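# Uncap the marker and set cap and marker on pads

## Task

Remove the cap from the marker. Then set the cap down on the yellow pad and the marker down on the blue pad. For each item, its centre must sit well within its pad and at least half its length must lie over that pad.

## Robot and tools

Robot: two arms, left_arm and right_arm, each with six revolute joints and a two-finger gripper driven by one opening number. Per-arm numbers always use this joint order: shoulder (joint2), elbow (joint3), wrist roll (joint6), wrist pitch (joint4), waist (joint1), wrist yaw (joint5). That order is used in rows, Joint positions, Joint velocities, Joint targets and torques.

Frames: the scene frame has its origin at table height, midway between the nominal bases, +z up, +x out over the table, and left_arm on the +y side (image left/right does not match). Calibrated bases: left_arm at (-0.003, +0.320, +0.038) m, right_arm at (+0.038, -0.251, +0.049) m, both nearly unrotated. Each arm's end_effector_position (m) and end_effector_quat_wxyz, and its wrist camera pose, are in that arm's own base frame; fixed cameras and the table use the scene frame. Reported hand poses may be off by a few cm, more at long reach. end_effector_position is the point between the finger pads, about 1 cm short of the tips; fingers point along gripper +z and open along gripper y.

A row is one flat list of 14 numbers, each in [-1, 1], covering both arms even when one is still: left_arm's six joint values then its opening, then the same seven for right_arm. Joint values are offsets, not poses: they count from the Joint targets as they stood when the action (or move) began, not from the previous row, so sending the same offset again moves further. Scale: 1.0 equals 2.224 rad for shoulder, elbow and waist, and 8.485 rad for wrist pitch, wrist yaw and wrist roll. The opening is absolute: +1 fully open, -1 closed; between those it sets the fingers to where grip_measured reads that value. Sending 0 for an arm's joints re-commands its current targets; sending 0 as opening is a real half-closed command, so repeat the present opening to leave a gripper alone.

Stated joint ranges (rad): waist -2.618 to 3.054, shoulder 0 to 3.142, elbow 0 to 3.142, wrist pitch -1.571 to 1.571, wrist yaw -1.571 to 1.571, wrist roll -2.094 to 2.094. True ends may differ by up to 0.059 rad. An action asking a joint more than 0.059 rad outward past its end is rejected for both arms; if the first action of a call fails this or any action is malformed, the whole call is rejected. Requests past the real end are clipped, and the result may say "joint sent to its limit".

Tools:
- execute_actions(actions, cameras): actions is a list of actions; each action is a list of up to 15 rows, one per 1/30 s step, with the last row held to fill 15 steps (0.5 s). An empty list just reports state and images.
- move(target, speed, blend, opening_speed, blocking, cameras): target is one 14-number row or a list of up to 15 rows, all offsets from the same current Joint targets. All joints move in step along a path of at least 0.5 s and at most 10 s. speed is the top rad/s of the joint travelling farthest (0.01 to 12.57, default 0.5), one value or one per target. blend (rad) rounds corners of a list. opening_speed (0.2 or more per second, on the -1..+1 scale) ramps the gripper; use the low end for gentle closing. blocking=false returns after about 0.5 s while the move runs. The move line reports done, off_target, moving, held or fault, and limits=held if steps were withheld. Paths do not avoid obstacles or the other arm.
- wait(seconds 0 to 10): holds last commands; a running move continues.
- stop(): brakes a running move.
- zoom_image(camera, region [x0,y0,x1,y1] in pixels, at most 504x504) on the latest image of cam_head_left, cam_head_right, cam_high, cam_low, cam_left_wrist or cam_right_wrist (all 896x504).
- read_manual(section): licence texts only.
- finished_scene(): ends the scene for good; the goal must hold without the robot.

Results: Joint positions (rad, then finger gap in m, 0.094 open), Joint velocities ("within noise" when still), Joint targets (the base for your next offsets), Tool commands, grip_measured (opening on the command scale, may read a few mm off), grip_effort_nm (motor effort, negative closing; not a pad force), joint torques (include arm weight; values 1, 2 and 5 wrap at ±28 N m). "joint command not followed" means the clearance check altered that arm's targets. Each step, targets can lead measured angles by at most 0.339 rad (big joints) or 2.2 rad (wrist), and a target more than 200 mm of gripper travel away is scaled back, so big changes need several actions.

Grasping: the gripper hits its force limit from about 0.05 below the first-touch reading (0.11 or more for small or round items). To release, command well above grip_measured. Never let the grippers close on or strike the other arm; a hard contact between arms can fail the task.

Cautions: avoid drops, releasing moving parts, fast impacts and hard presses; an object on or off the table edge fails the task. Loose objects may be nudged occasionally. To stop an arm pushing on something, command its targets back past its measured position. Holding loads, stretching out or pushing on unreachable poses heats motors: MOTOR HOT appears at 75 °C, at 90 °C the arm folds and idles, at 100 °C it goes limp. Thinking time lets the simulation run on.

Each tool is called after "Request:" in YAML: its name, and indented under it one key for each argument.

## Session

Request:
execute_actions:
  actions: []

Scene clock: 0.00 s.
left_arm: end_effector_position=(+0.4179, +0.0030, +0.0713) grip_measured=+1.000 grip_effort_nm=n/a end_effector_quat_wxyz=(+0.556, -0.029, +0.829, +0.043) | right_arm: end_effector_position=(+0.4202, -0.0424, +0.1252) grip_measured=+1.000 grip_effort_nm=n/a end_effector_quat_wxyz=(+0.637, +0.129, +0.755, -0.092)
Joint names: [shoulder, elbow, wrist roll, wrist pitch, waist, wrist yaw]
Joint positions: left_arm=[1.711 0.453 -0.025 0.865 -0.065 -0.164 0.094] | right_arm=[1.677 0.437 0.089 1.056 0.042 0.348 0.094]
Joint velocities: within noise
Joint torques (N m): no reading
Heat: left arm: 30 °C; right arm: 28 °C.
Joint targets: left_arm=[1.702 0.461 -0.026 0.868 -0.065 -0.165] | right_arm=[1.667 0.444 0.089 1.061 0.042 0.350]
Tool commands: left_gripper/opening=+1.0 right_gripper/opening=+1.0

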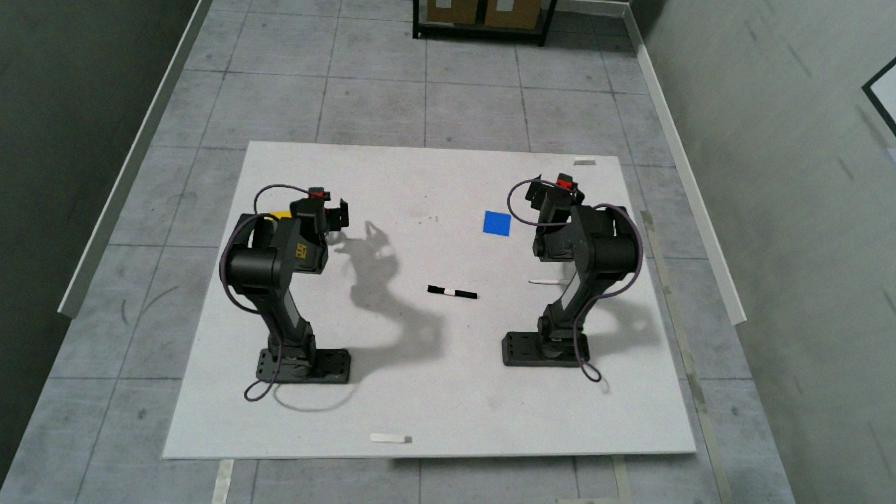

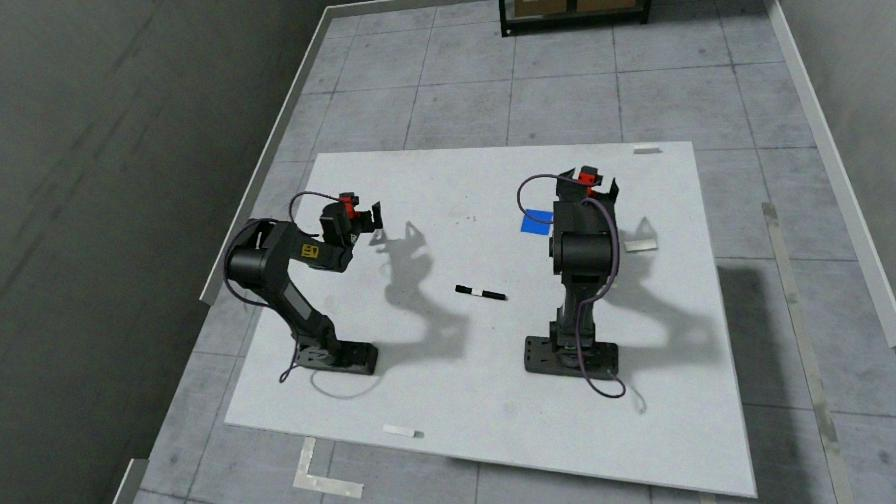

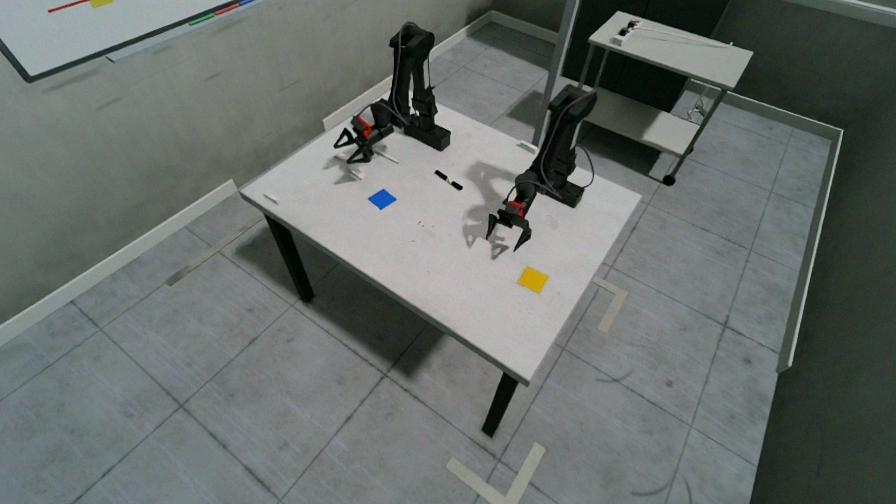

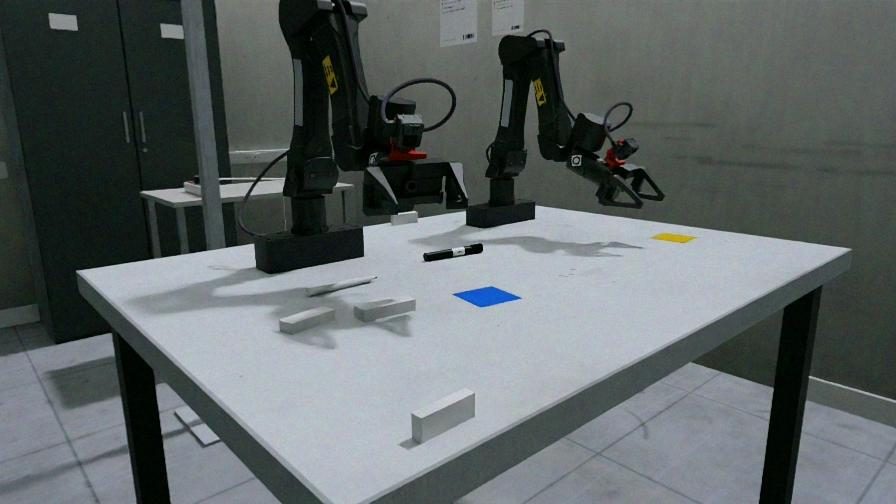

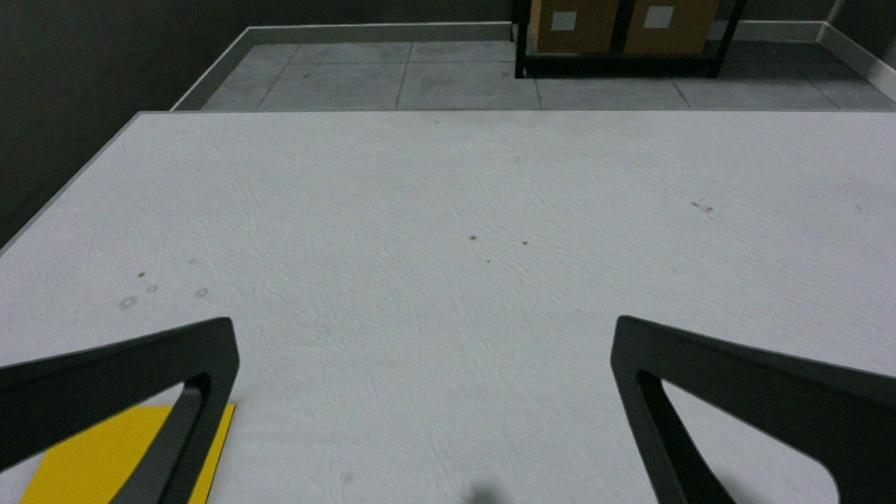

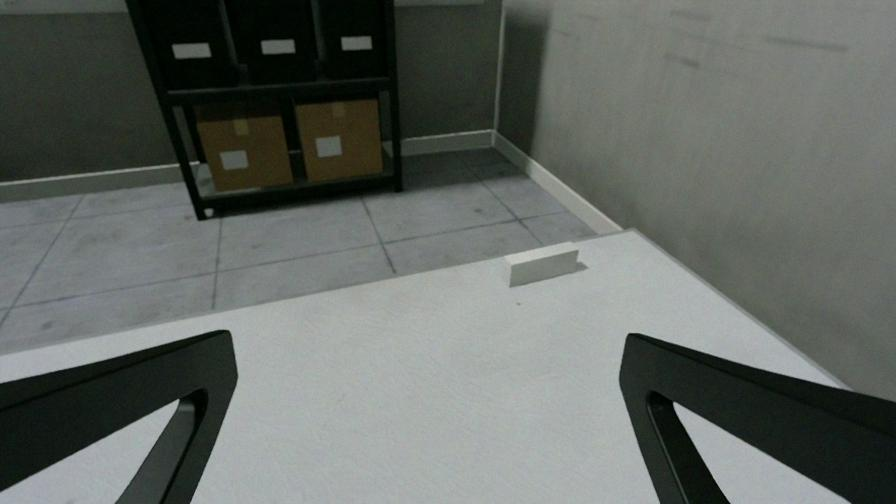

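Request:
zoom_image:
  camera: "cam_head_left"
  region: [400, 260, 520, 330]

Request:
zoom_image:
  camera: "cam_low"
  region: [380, 220, 520, 310]

Request:
zoom_image:
  camera: "cam_high"
  region: [340, 140, 560, 300]

Scaled by 4.200.

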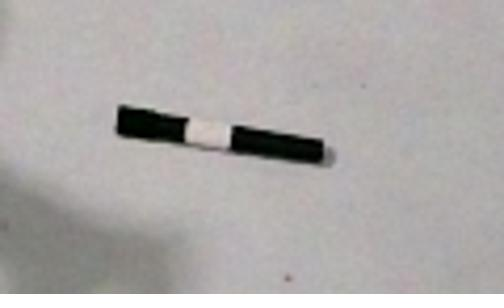

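Scaled by 3.600.

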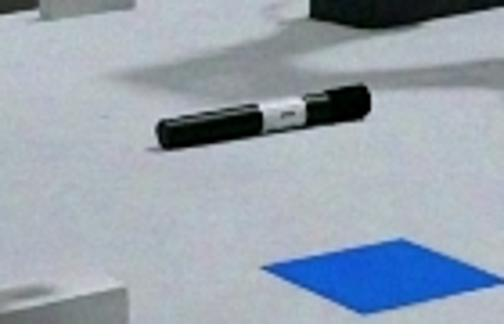

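Scaled by 2.291.

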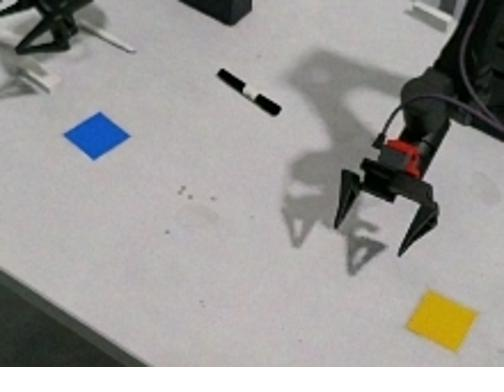

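Request:
move:
  target: [-0.0836, 0.1223, 0.1142, -0.1446, -0.1839, 0.0997, 1.0, -0.1317, 0.0661, -0.2011, -0.2218, -0.0256, -0.1338, 1.0]
  speed: 1.3

Scene clock: 272.80 s.
left_arm: end_effector_position=(+0.2162, -0.2302, +0.0425) grip_measured=+1.000 grip_effort_nm=-0.007 end_effector_quat_wxyz=(+0.243, +0.645, +0.673, -0.268) | right_arm: end_effector_position=(+0.1701, +0.1208, +0.0371) grip_measured=+1.000 grip_effort_nm=-0.022 end_effector_quat_wxyz=(-0.240, +0.658, -0.658, -0.276)
Joint names: [shoulder, elbow, wrist roll, wrist pitch, waist, wrist yaw]
Joint positions: left_arm=[1.542 0.699 0.931 -0.356 -0.469 0.656 0.094] | right_arm=[1.399 0.564 -1.607 -0.808 -0.008 -0.747 0.094]
Joint velocities: within noise
Joint torques (N m): left_arm=[-7.12 8.79 0.12 0.77 -0.44 0.56] | right_arm=[-5.18 6.61 -0.16 -0.13 -0.76 -0.78]
Heat: left arm: 34 °C; right arm: 40 °C.
Joint targets: left_arm=[1.516 0.733 0.944 -0.359 -0.474 0.681] | right_arm=[1.374 0.591 -1.618 -0.820 -0.015 -0.785]
move: off_target (right_arm); right_arm: the wrist yaw is farthest, 0.038 rad from its target

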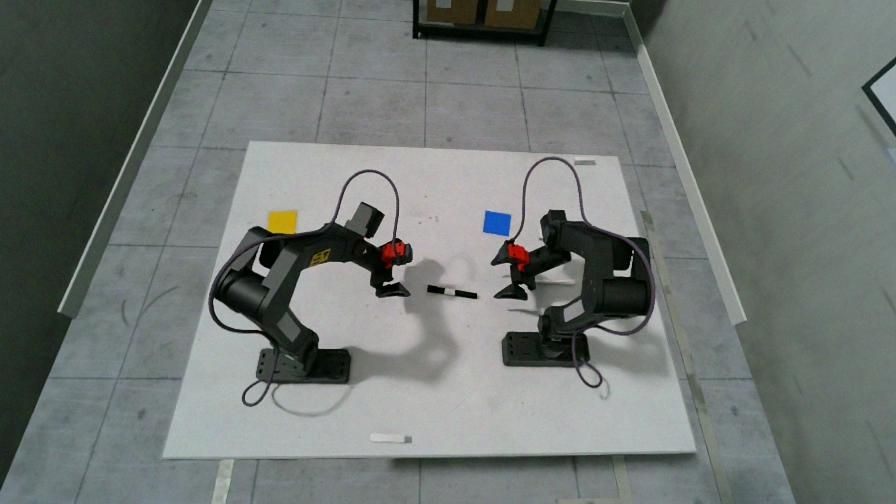

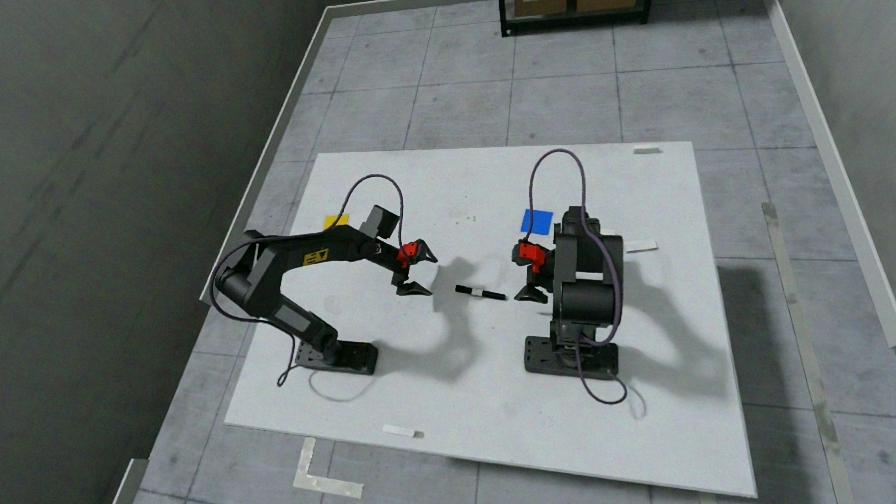

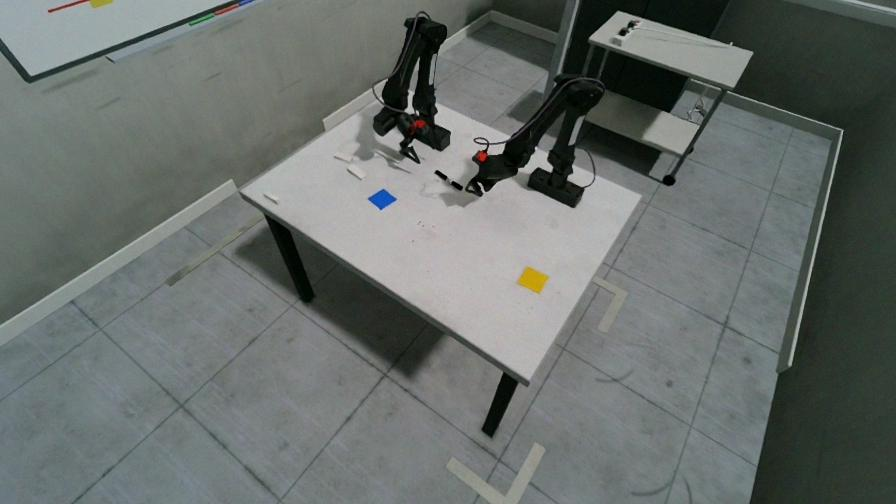

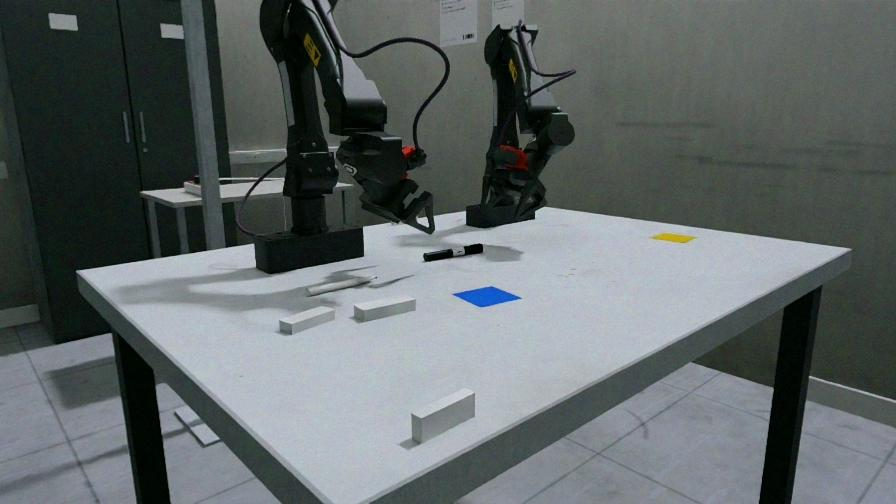

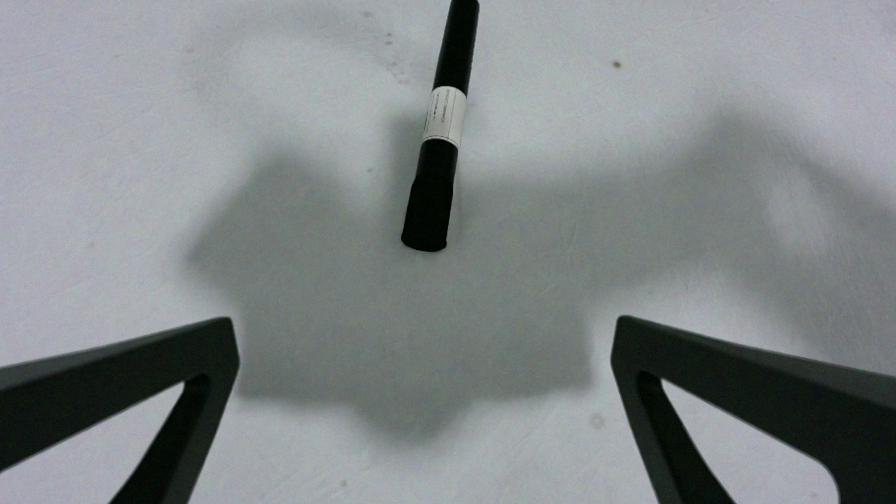

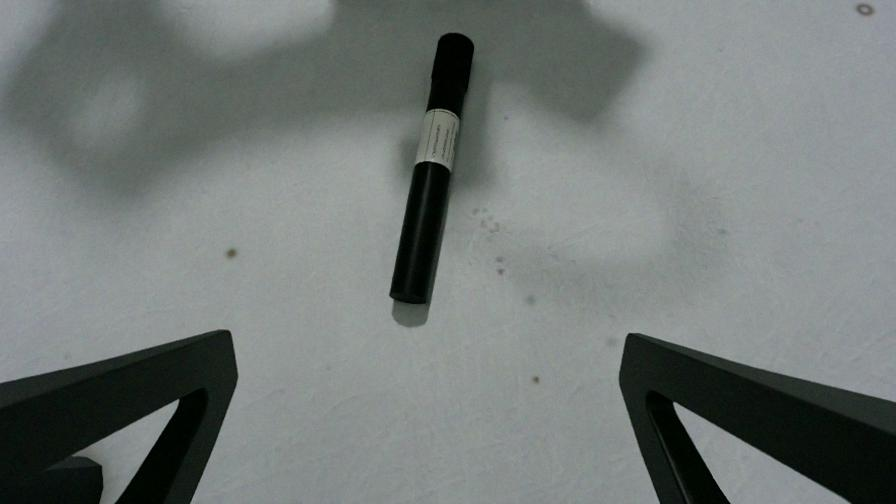

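Request:
zoom_image:
  camera: "cam_left_wrist"
  region: [380, 0, 520, 260]

Request:
zoom_image:
  camera: "cam_right_wrist"
  region: [360, 20, 520, 320]

Scaled by 1.938.

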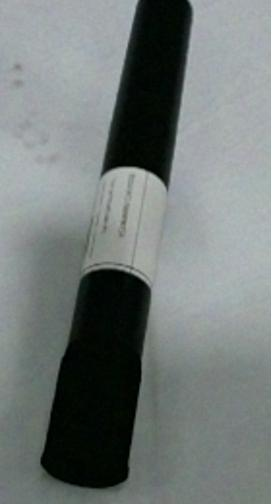

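Scaled by 1.680.

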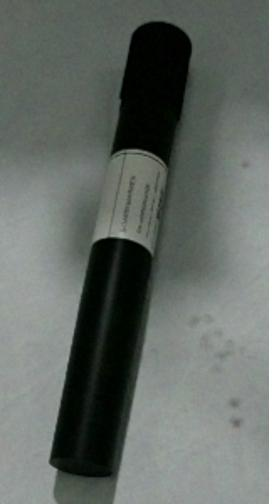

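Request:
zoom_image:
  camera: "cam_left_wrist"
  region: [390, 120, 480, 260]

Request:
zoom_image:
  camera: "cam_right_wrist"
  region: [410, 25, 490, 125]

Scaled by 3.600.

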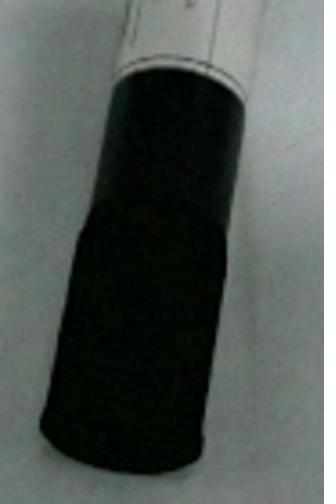

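Scaled by 5.040.

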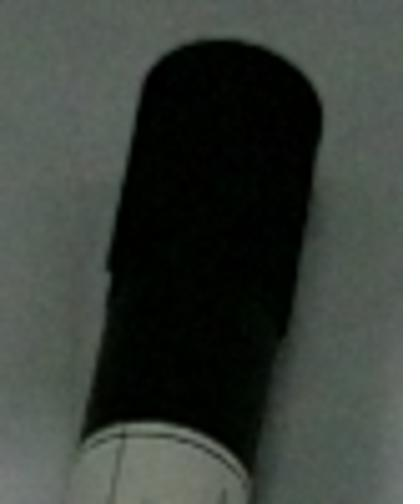

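Request:
move:
  target: [0.1034, 0.0463, -0.0094, 0.0283, -0.0908, -0.0013, 0.3, -0.0562, -0.1281, 0.0875, 0.0834, 0.1929, 0.0113, 0.3]
  speed: 0.7

Scene clock: 437.63 s.
left_arm: end_effector_position=(+0.2141, -0.3078, +0.0325) grip_measured=+0.303 grip_effort_nm=-0.159 end_effector_quat_wxyz=(+0.266, +0.697, +0.601, -0.287) | right_arm: end_effector_position=(+0.1648, +0.1945, +0.0203) grip_measured=+0.303 grip_effort_nm=-0.173 end_effector_quat_wxyz=(+0.292, -0.611, +0.686, +0.265)
Joint names: [shoulder, elbow, wrist roll, wrist pitch, waist, wrist yaw]
Joint positions: left_arm=[1.736 0.802 0.871 -0.134 -0.671 0.657 0.061] | right_arm=[1.271 0.317 -0.877 -0.14 0.406 -0.683 0.061]
Joint velocities: within noise
Joint torques (N m): left_arm=[-6.06 8.64 -0.1 1.18 -0.36 0.46] | right_arm=[-4.29 3.82 0 1.01 0.76 -0.38]
Heat: left arm: 36 °C; right arm: 30 °C.
Joint targets: left_arm=[1.746 0.836 0.864 -0.120 -0.676 0.670] | right_arm=[1.249 0.307 -0.875 -0.113 0.414 -0.689]
move: done

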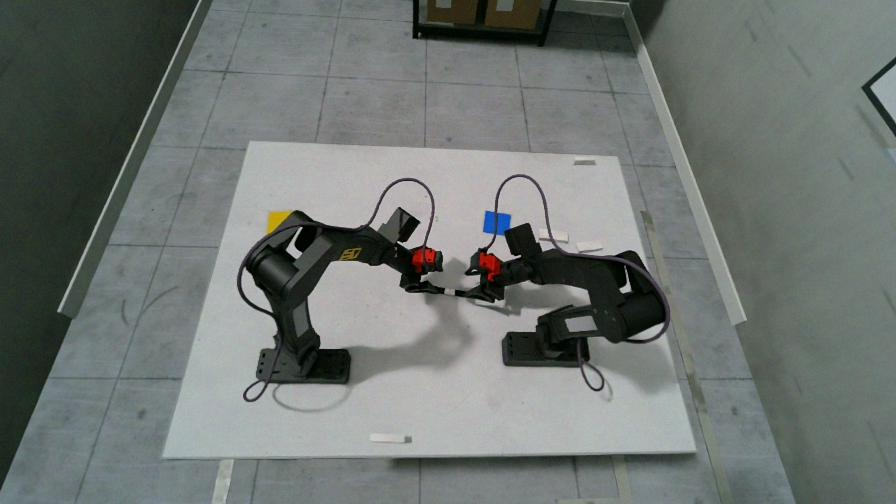

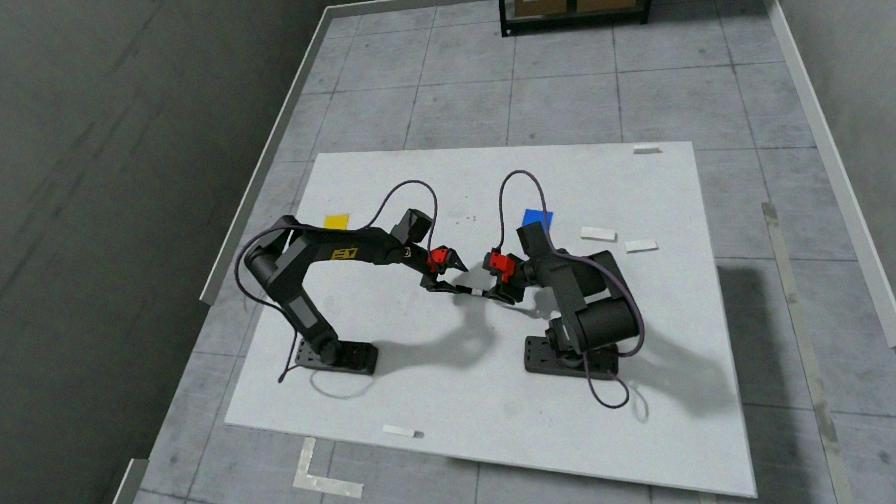

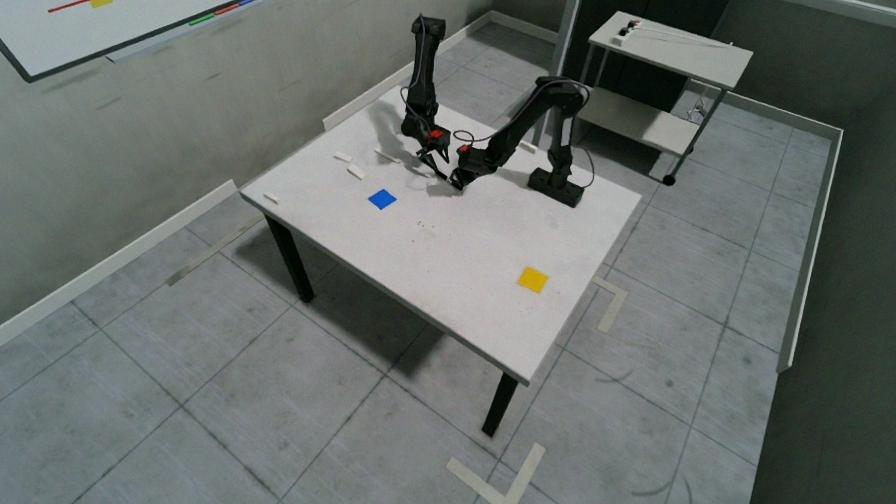

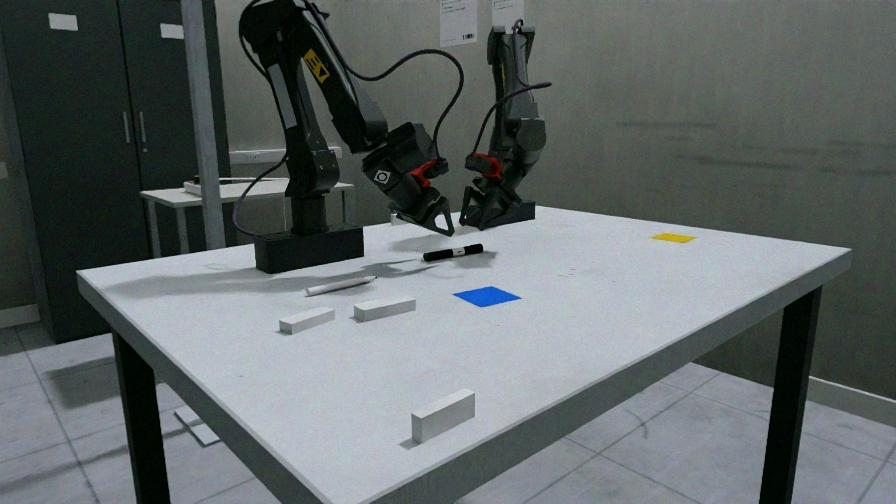

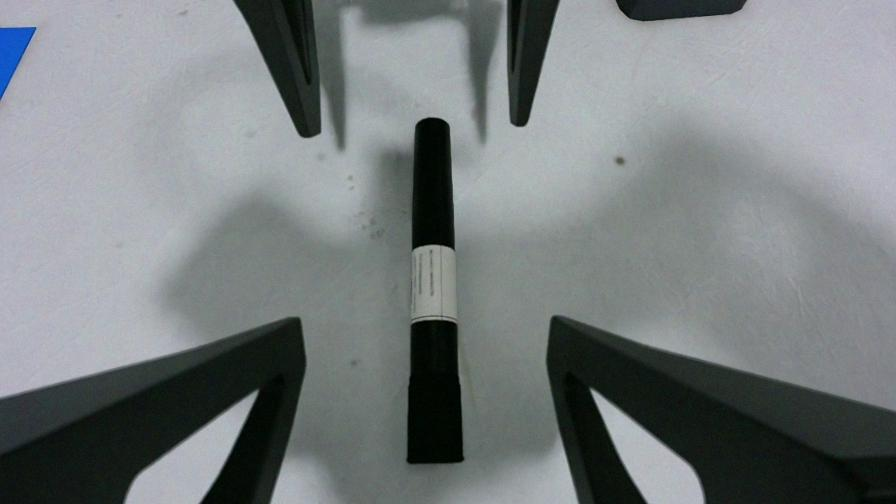

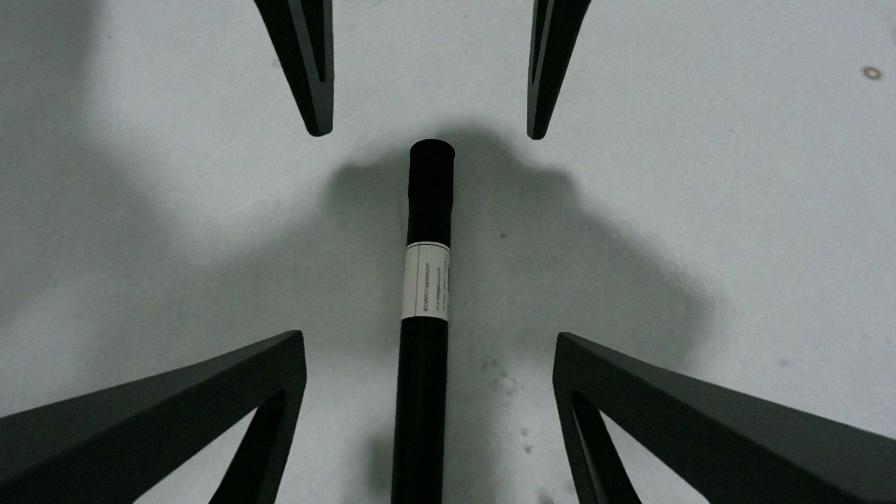

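Request:
move:
  target: [0.0549, -0.0306, -0.0019, 0.0179, 0.0054, -0.0018, 0.3, 0.0985, -0.0427, 0.0015, 0.0335, 0.0067, 0.0040, 0.3]
  speed: 0.35
  cameras: ["cam_head_left", "cam_low", "cam_left_wrist", "cam_right_wrist"]

Scene clock: 565.47 s.
left_arm: end_effector_position=(+0.2221, -0.3116, -0.0014) grip_measured=+0.303 grip_effort_nm=-0.149 end_effector_quat_wxyz=(+0.267, +0.692, +0.608, -0.282) | right_arm: end_effector_position=(+0.1600, +0.1910, -0.0197) grip_measured=+0.303 grip_effort_nm=-0.173 end_effector_quat_wxyz=(+0.286, -0.613, +0.691, +0.253)
Joint names: [shoulder, elbow, wrist roll, wrist pitch, waist, wrist yaw]
Joint positions: left_arm=[1.858 0.781 0.855 0.018 -0.671 0.642 0.061] | right_arm=[1.459 0.22 -0.866 0.144 0.421 -0.65 0.061]
Joint velocities: within noise
Joint torques (N m): left_arm=[-6.68 3.55 -0.1 1.15 0.81 0.4] | right_arm=[-2.21 2.96 0.04 1 0.69 -0.35]
Heat: left arm: 35 °C; right arm: 32 °C.
Joint targets: left_arm=[1.868 0.768 0.847 0.033 -0.664 0.655] | right_arm=[1.468 0.212 -0.863 0.171 0.429 -0.656]
move: done
Images, in order (width x height): cam_head_left 896x504, cam_low 896x504, cam_left_wrist 896x504, cam_right_wrist 896x504.

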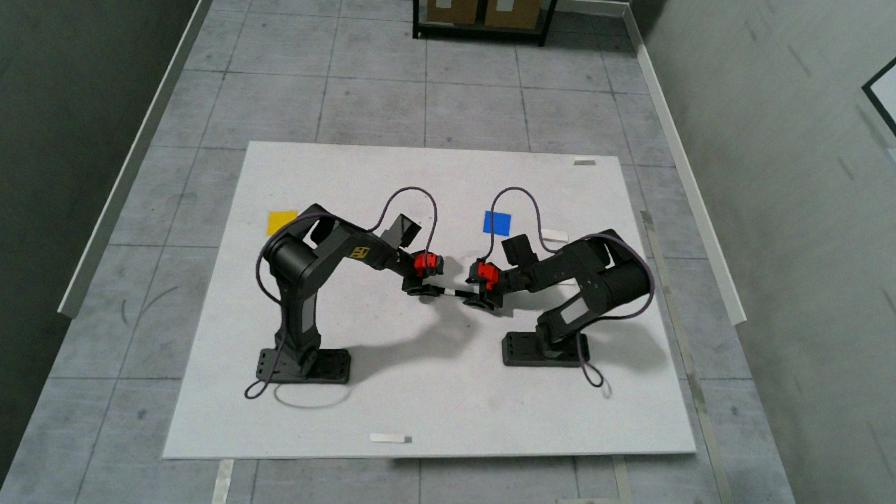

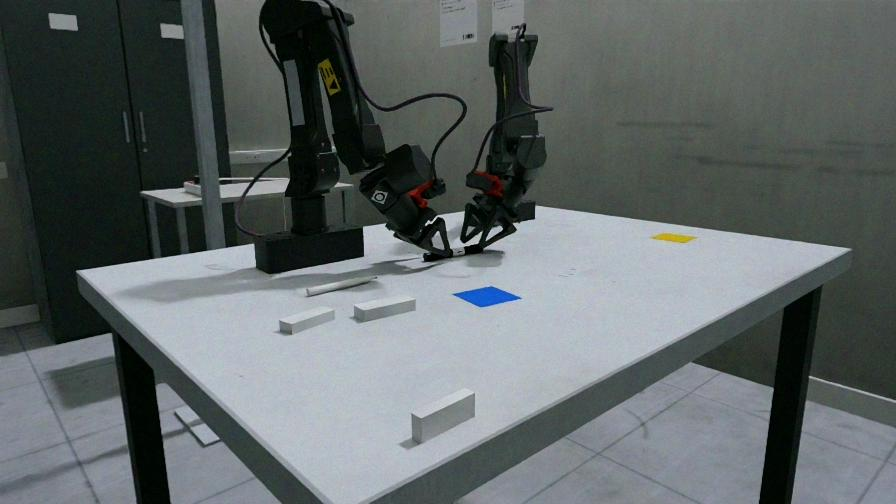

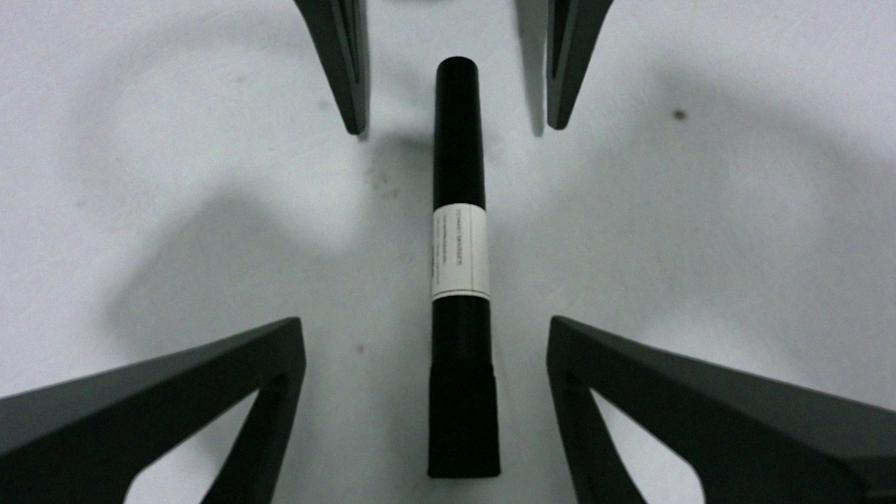

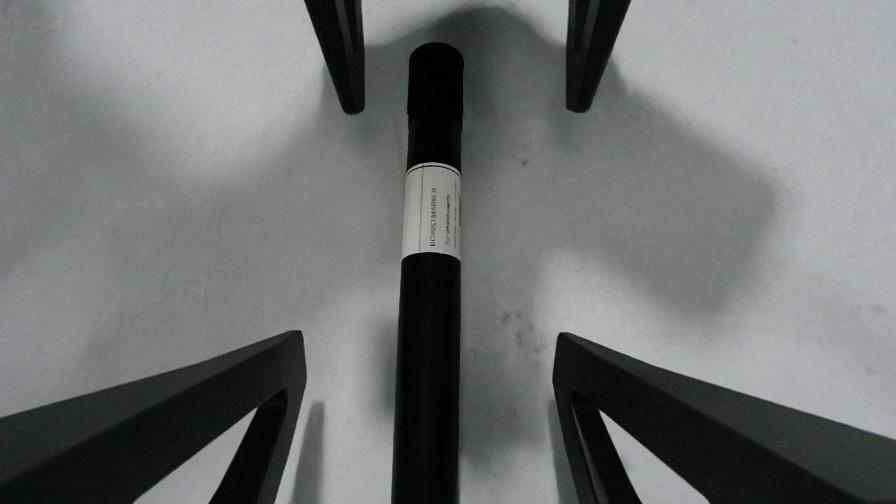

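Request:
move:
  target: [0.0252, -0.0193, 0, 0.0081, 0.0031, 0.0005, 0.3, 0.0526, -0.0112, 0, 0.0169, 0, 0, 0.3]
  speed: 0.15
  cameras: ["cam_low", "cam_left_wrist", "cam_right_wrist"]

Scene clock: 610.60 s.
left_arm: end_effector_position=(+0.2184, -0.3058, -0.0200) grip_measured=+0.303 grip_effort_nm=-0.149 end_effector_quat_wxyz=(+0.263, +0.689, +0.612, -0.284) | right_arm: end_effector_position=(+0.1639, +0.1927, -0.0321) grip_measured=+0.303 grip_effort_nm=-0.173 end_effector_quat_wxyz=(+0.296, -0.614, +0.687, +0.250)
Joint names: [shoulder, elbow, wrist roll, wrist pitch, waist, wrist yaw]
Joint positions: left_arm=[1.906 0.742 0.855 0.093 -0.663 0.647 0.061] | right_arm=[1.57 0.198 -0.866 0.301 0.421 -0.65 0.061]
Joint velocities: within noise
Joint torques (N m): left_arm=[-6.12 2.91 -0.1 1.08 0.59 0.41] | right_arm=[-2.3 2.21 0.02 0.93 0.77 -0.35]
Heat: left arm: 34 °C; right arm: 33 °C.
Joint targets: left_arm=[1.924 0.725 0.848 0.101 -0.657 0.659] | right_arm=[1.585 0.187 -0.862 0.315 0.429 -0.656]
move: done
Images, in order (width x height): cam_low 896x504, cam_left_wrist 896x504, cam_right_wrist 896x504.

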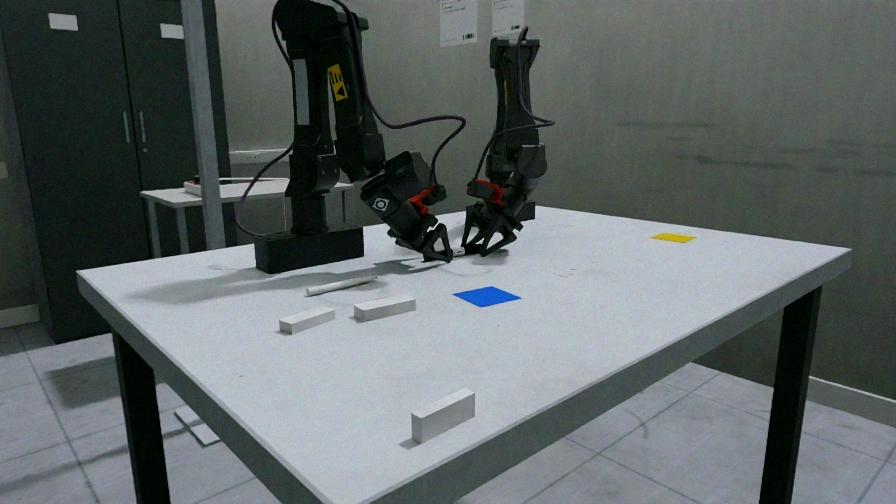

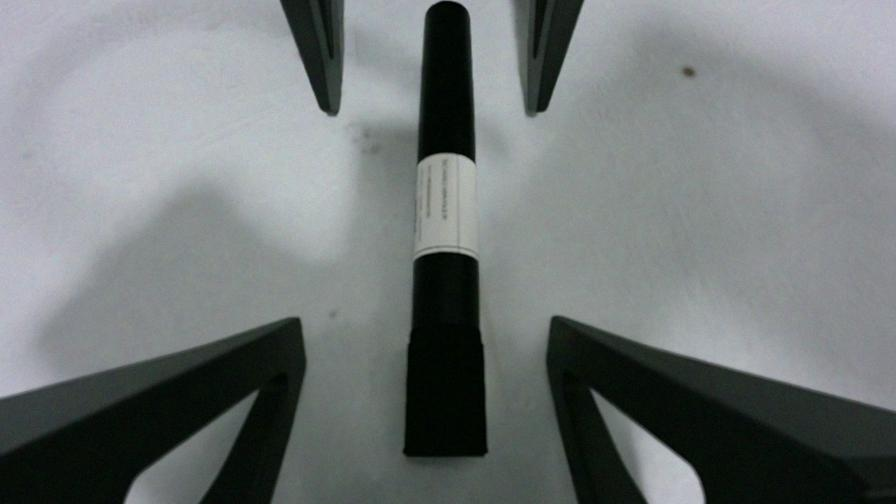

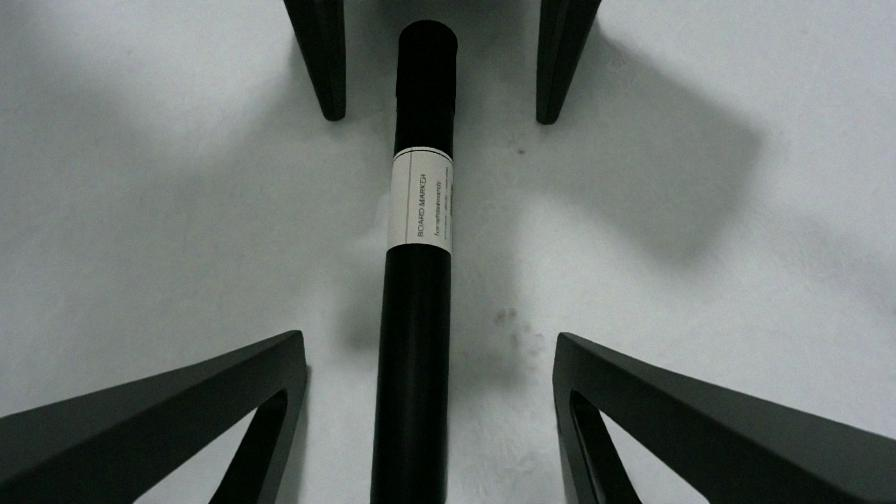

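Request:
move:
  target:
    - [0.0045, -0.0027, 0, -0.0011, -0.0031, 0, 0.3, 0.0045, -0.0022, 0, -0.0035, 0, 0, 0.3]
    - [0.0045, -0.0027, 0, -0.0011, -0.0031, 0, -0.8, 0.0045, -0.0022, 0, -0.0035, 0, 0, -0.8]
  speed: 0.1
  opening_speed: 0.7
  cameras: ["cam_low", "cam_left_wrist", "cam_right_wrist"]

Scene clock: 652.70 s.
left_arm: end_effector_position=(+0.2179, -0.3072, -0.0201) grip_measured=-0.643 grip_effort_nm=-1.028 end_effector_quat_wxyz=(+0.264, +0.689, +0.610, -0.289) | right_arm: end_effector_position=(+0.1631, +0.1929, -0.0326) grip_measured=-0.665 grip_effort_nm=-1.043 end_effector_quat_wxyz=(+0.295, -0.613, +0.688, +0.253)
Joint names: [shoulder, elbow, wrist roll, wrist pitch, waist, wrist yaw]
Joint positions: left_arm=[1.912 0.742 0.855 0.103 -0.663 0.657 0.017] | right_arm=[1.575 0.197 -0.864 0.303 0.421 -0.654 0.016]
Joint velocities: within noise
Joint torques (N m): left_arm=[-5.94 2.19 -0.09 0.88 -0.05 0.32] | right_arm=[-1.85 1.77 -0.03 0.66 0.77 -0.34]
Heat: left arm: 35 °C; right arm: 33 °C.
Joint targets: left_arm=[1.934 0.719 0.848 0.092 -0.664 0.659] | right_arm=[1.595 0.182 -0.862 0.285 0.429 -0.656]
move: done
Images, in order (width x height): cam_low 896x504, cam_left_wrist 896x504, cam_right_wrist 896x504.

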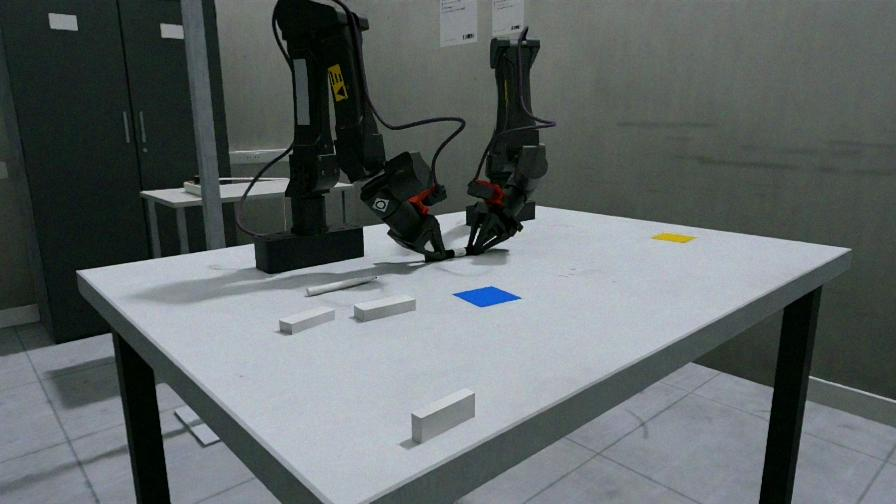

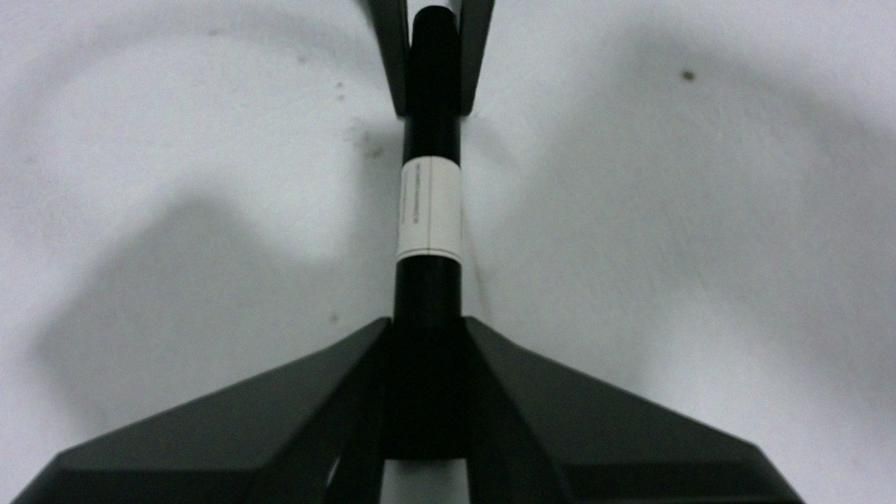

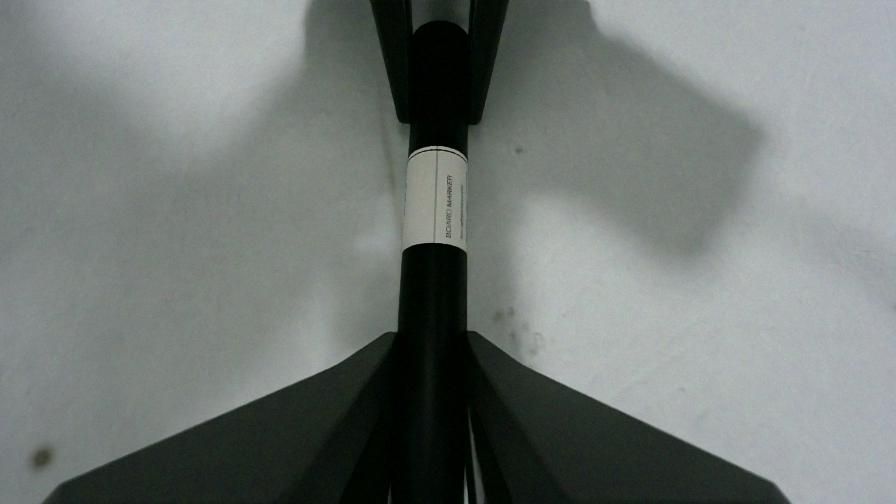

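Request:
move:
  target: [-0.0567, -0.0135, 0.0169, -0.0132, 0.0522, 0.0079, -0.8, -0.0796, 0.0022, -0.0307, -0.0343, -0.1003, -0.0133, -0.8]
  speed: 0.15
  cameras: ["cam_head_left", "cam_low", "cam_left_wrist", "cam_right_wrist"]

Scene clock: 720.13 s.
left_arm: end_effector_position=(+0.2200, -0.3086, +0.0178) grip_measured=-0.643 grip_effort_nm=-1.028 end_effector_quat_wxyz=(+0.316, +0.702, +0.552, -0.321) | right_arm: end_effector_position=(+0.1672, +0.1800, +0.0016) grip_measured=-0.665 grip_effort_nm=-1.043 end_effector_quat_wxyz=(-0.354, +0.621, -0.641, -0.280)
Joint names: [shoulder, elbow, wrist roll, wrist pitch, waist, wrist yaw]
Joint positions: left_arm=[1.832 0.735 0.956 0.09 -0.613 0.792 0.017] | right_arm=[1.426 0.203 -1.087 0.114 0.242 -0.849 0.016]
Joint velocities: within noise
Joint torques (N m): left_arm=[-9.03 0.55 0.33 -0.15 6.09 -0.43] | right_arm=[-3.37 2.41 -0.47 -0.35 -3.4 0.4]
Heat: left arm: 35 °C; right arm: 31 °C.
Joint targets: left_arm=[1.808 0.689 0.991 -0.020 -0.548 0.726] | right_arm=[1.418 0.187 -1.123 -0.006 0.206 -0.768]
move: off_target (left_arm, right_arm); left_arm: the wrist pitch is farthest, 0.110 rad from its target; right_arm: the wrist pitch is farthest, 0.120 rad from its target
Images, in order (width x height): cam_head_left 896x504, cam_low 896x504, cam_left_wrist 896x504, cam_right_wrist 896x504.

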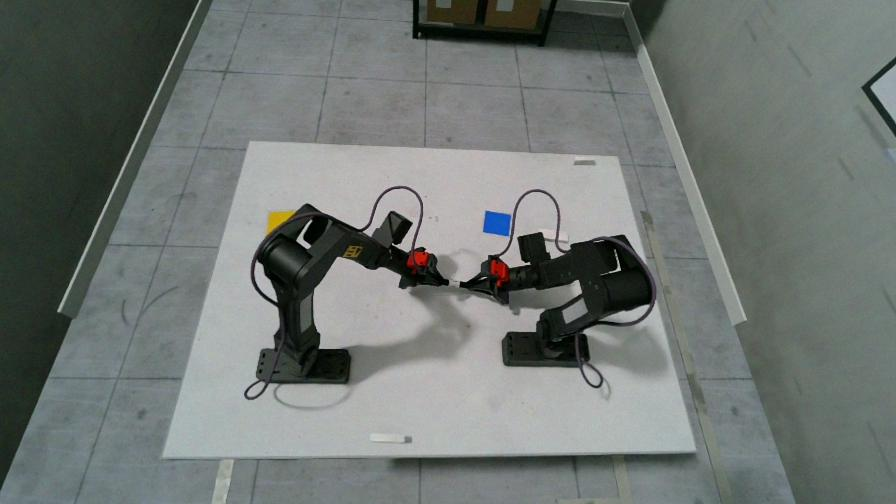

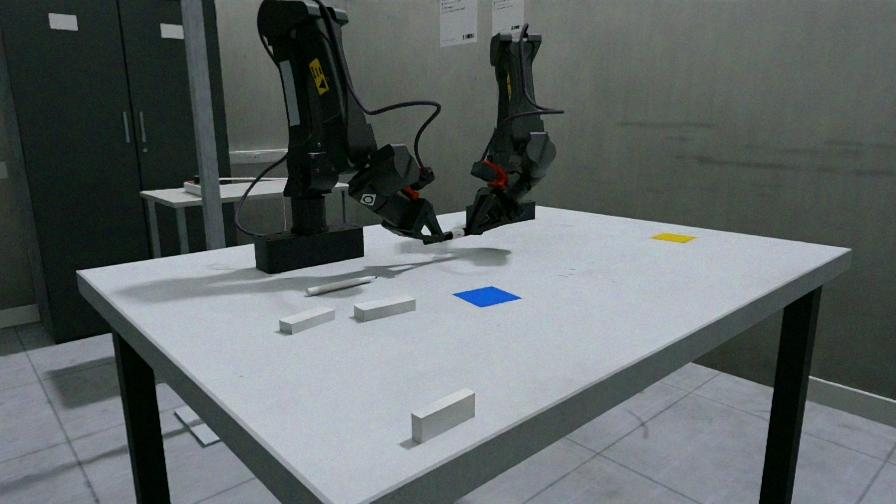

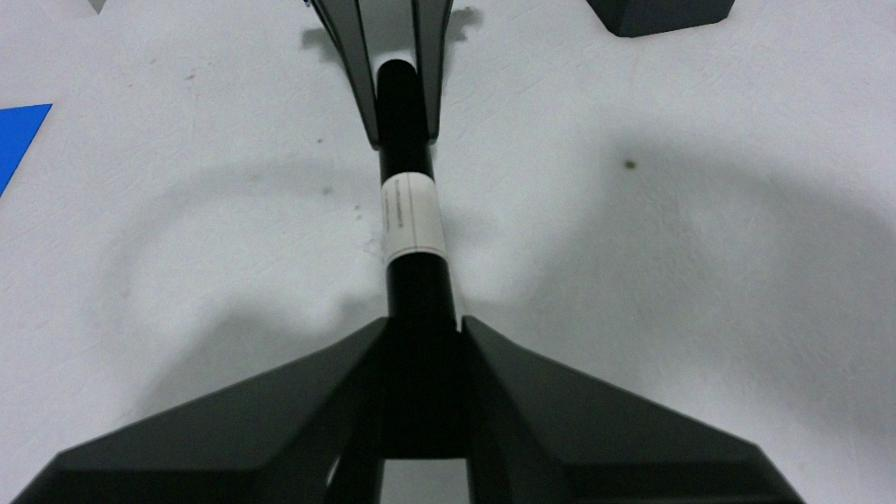

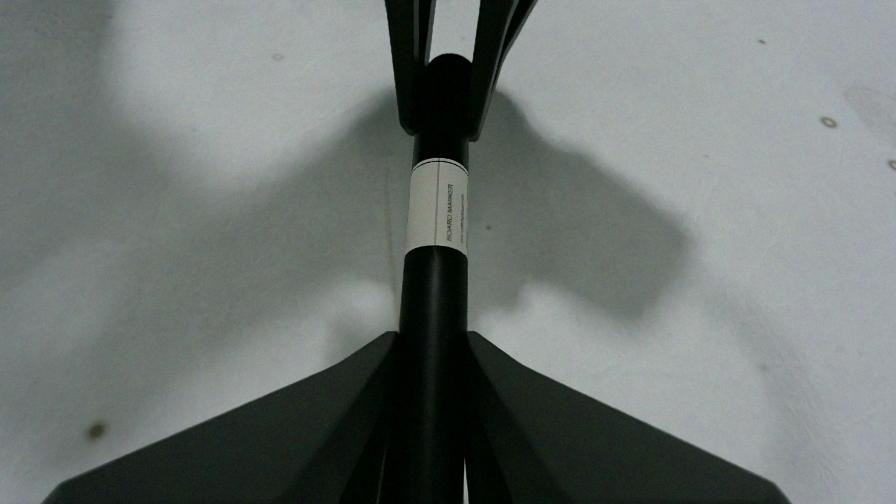

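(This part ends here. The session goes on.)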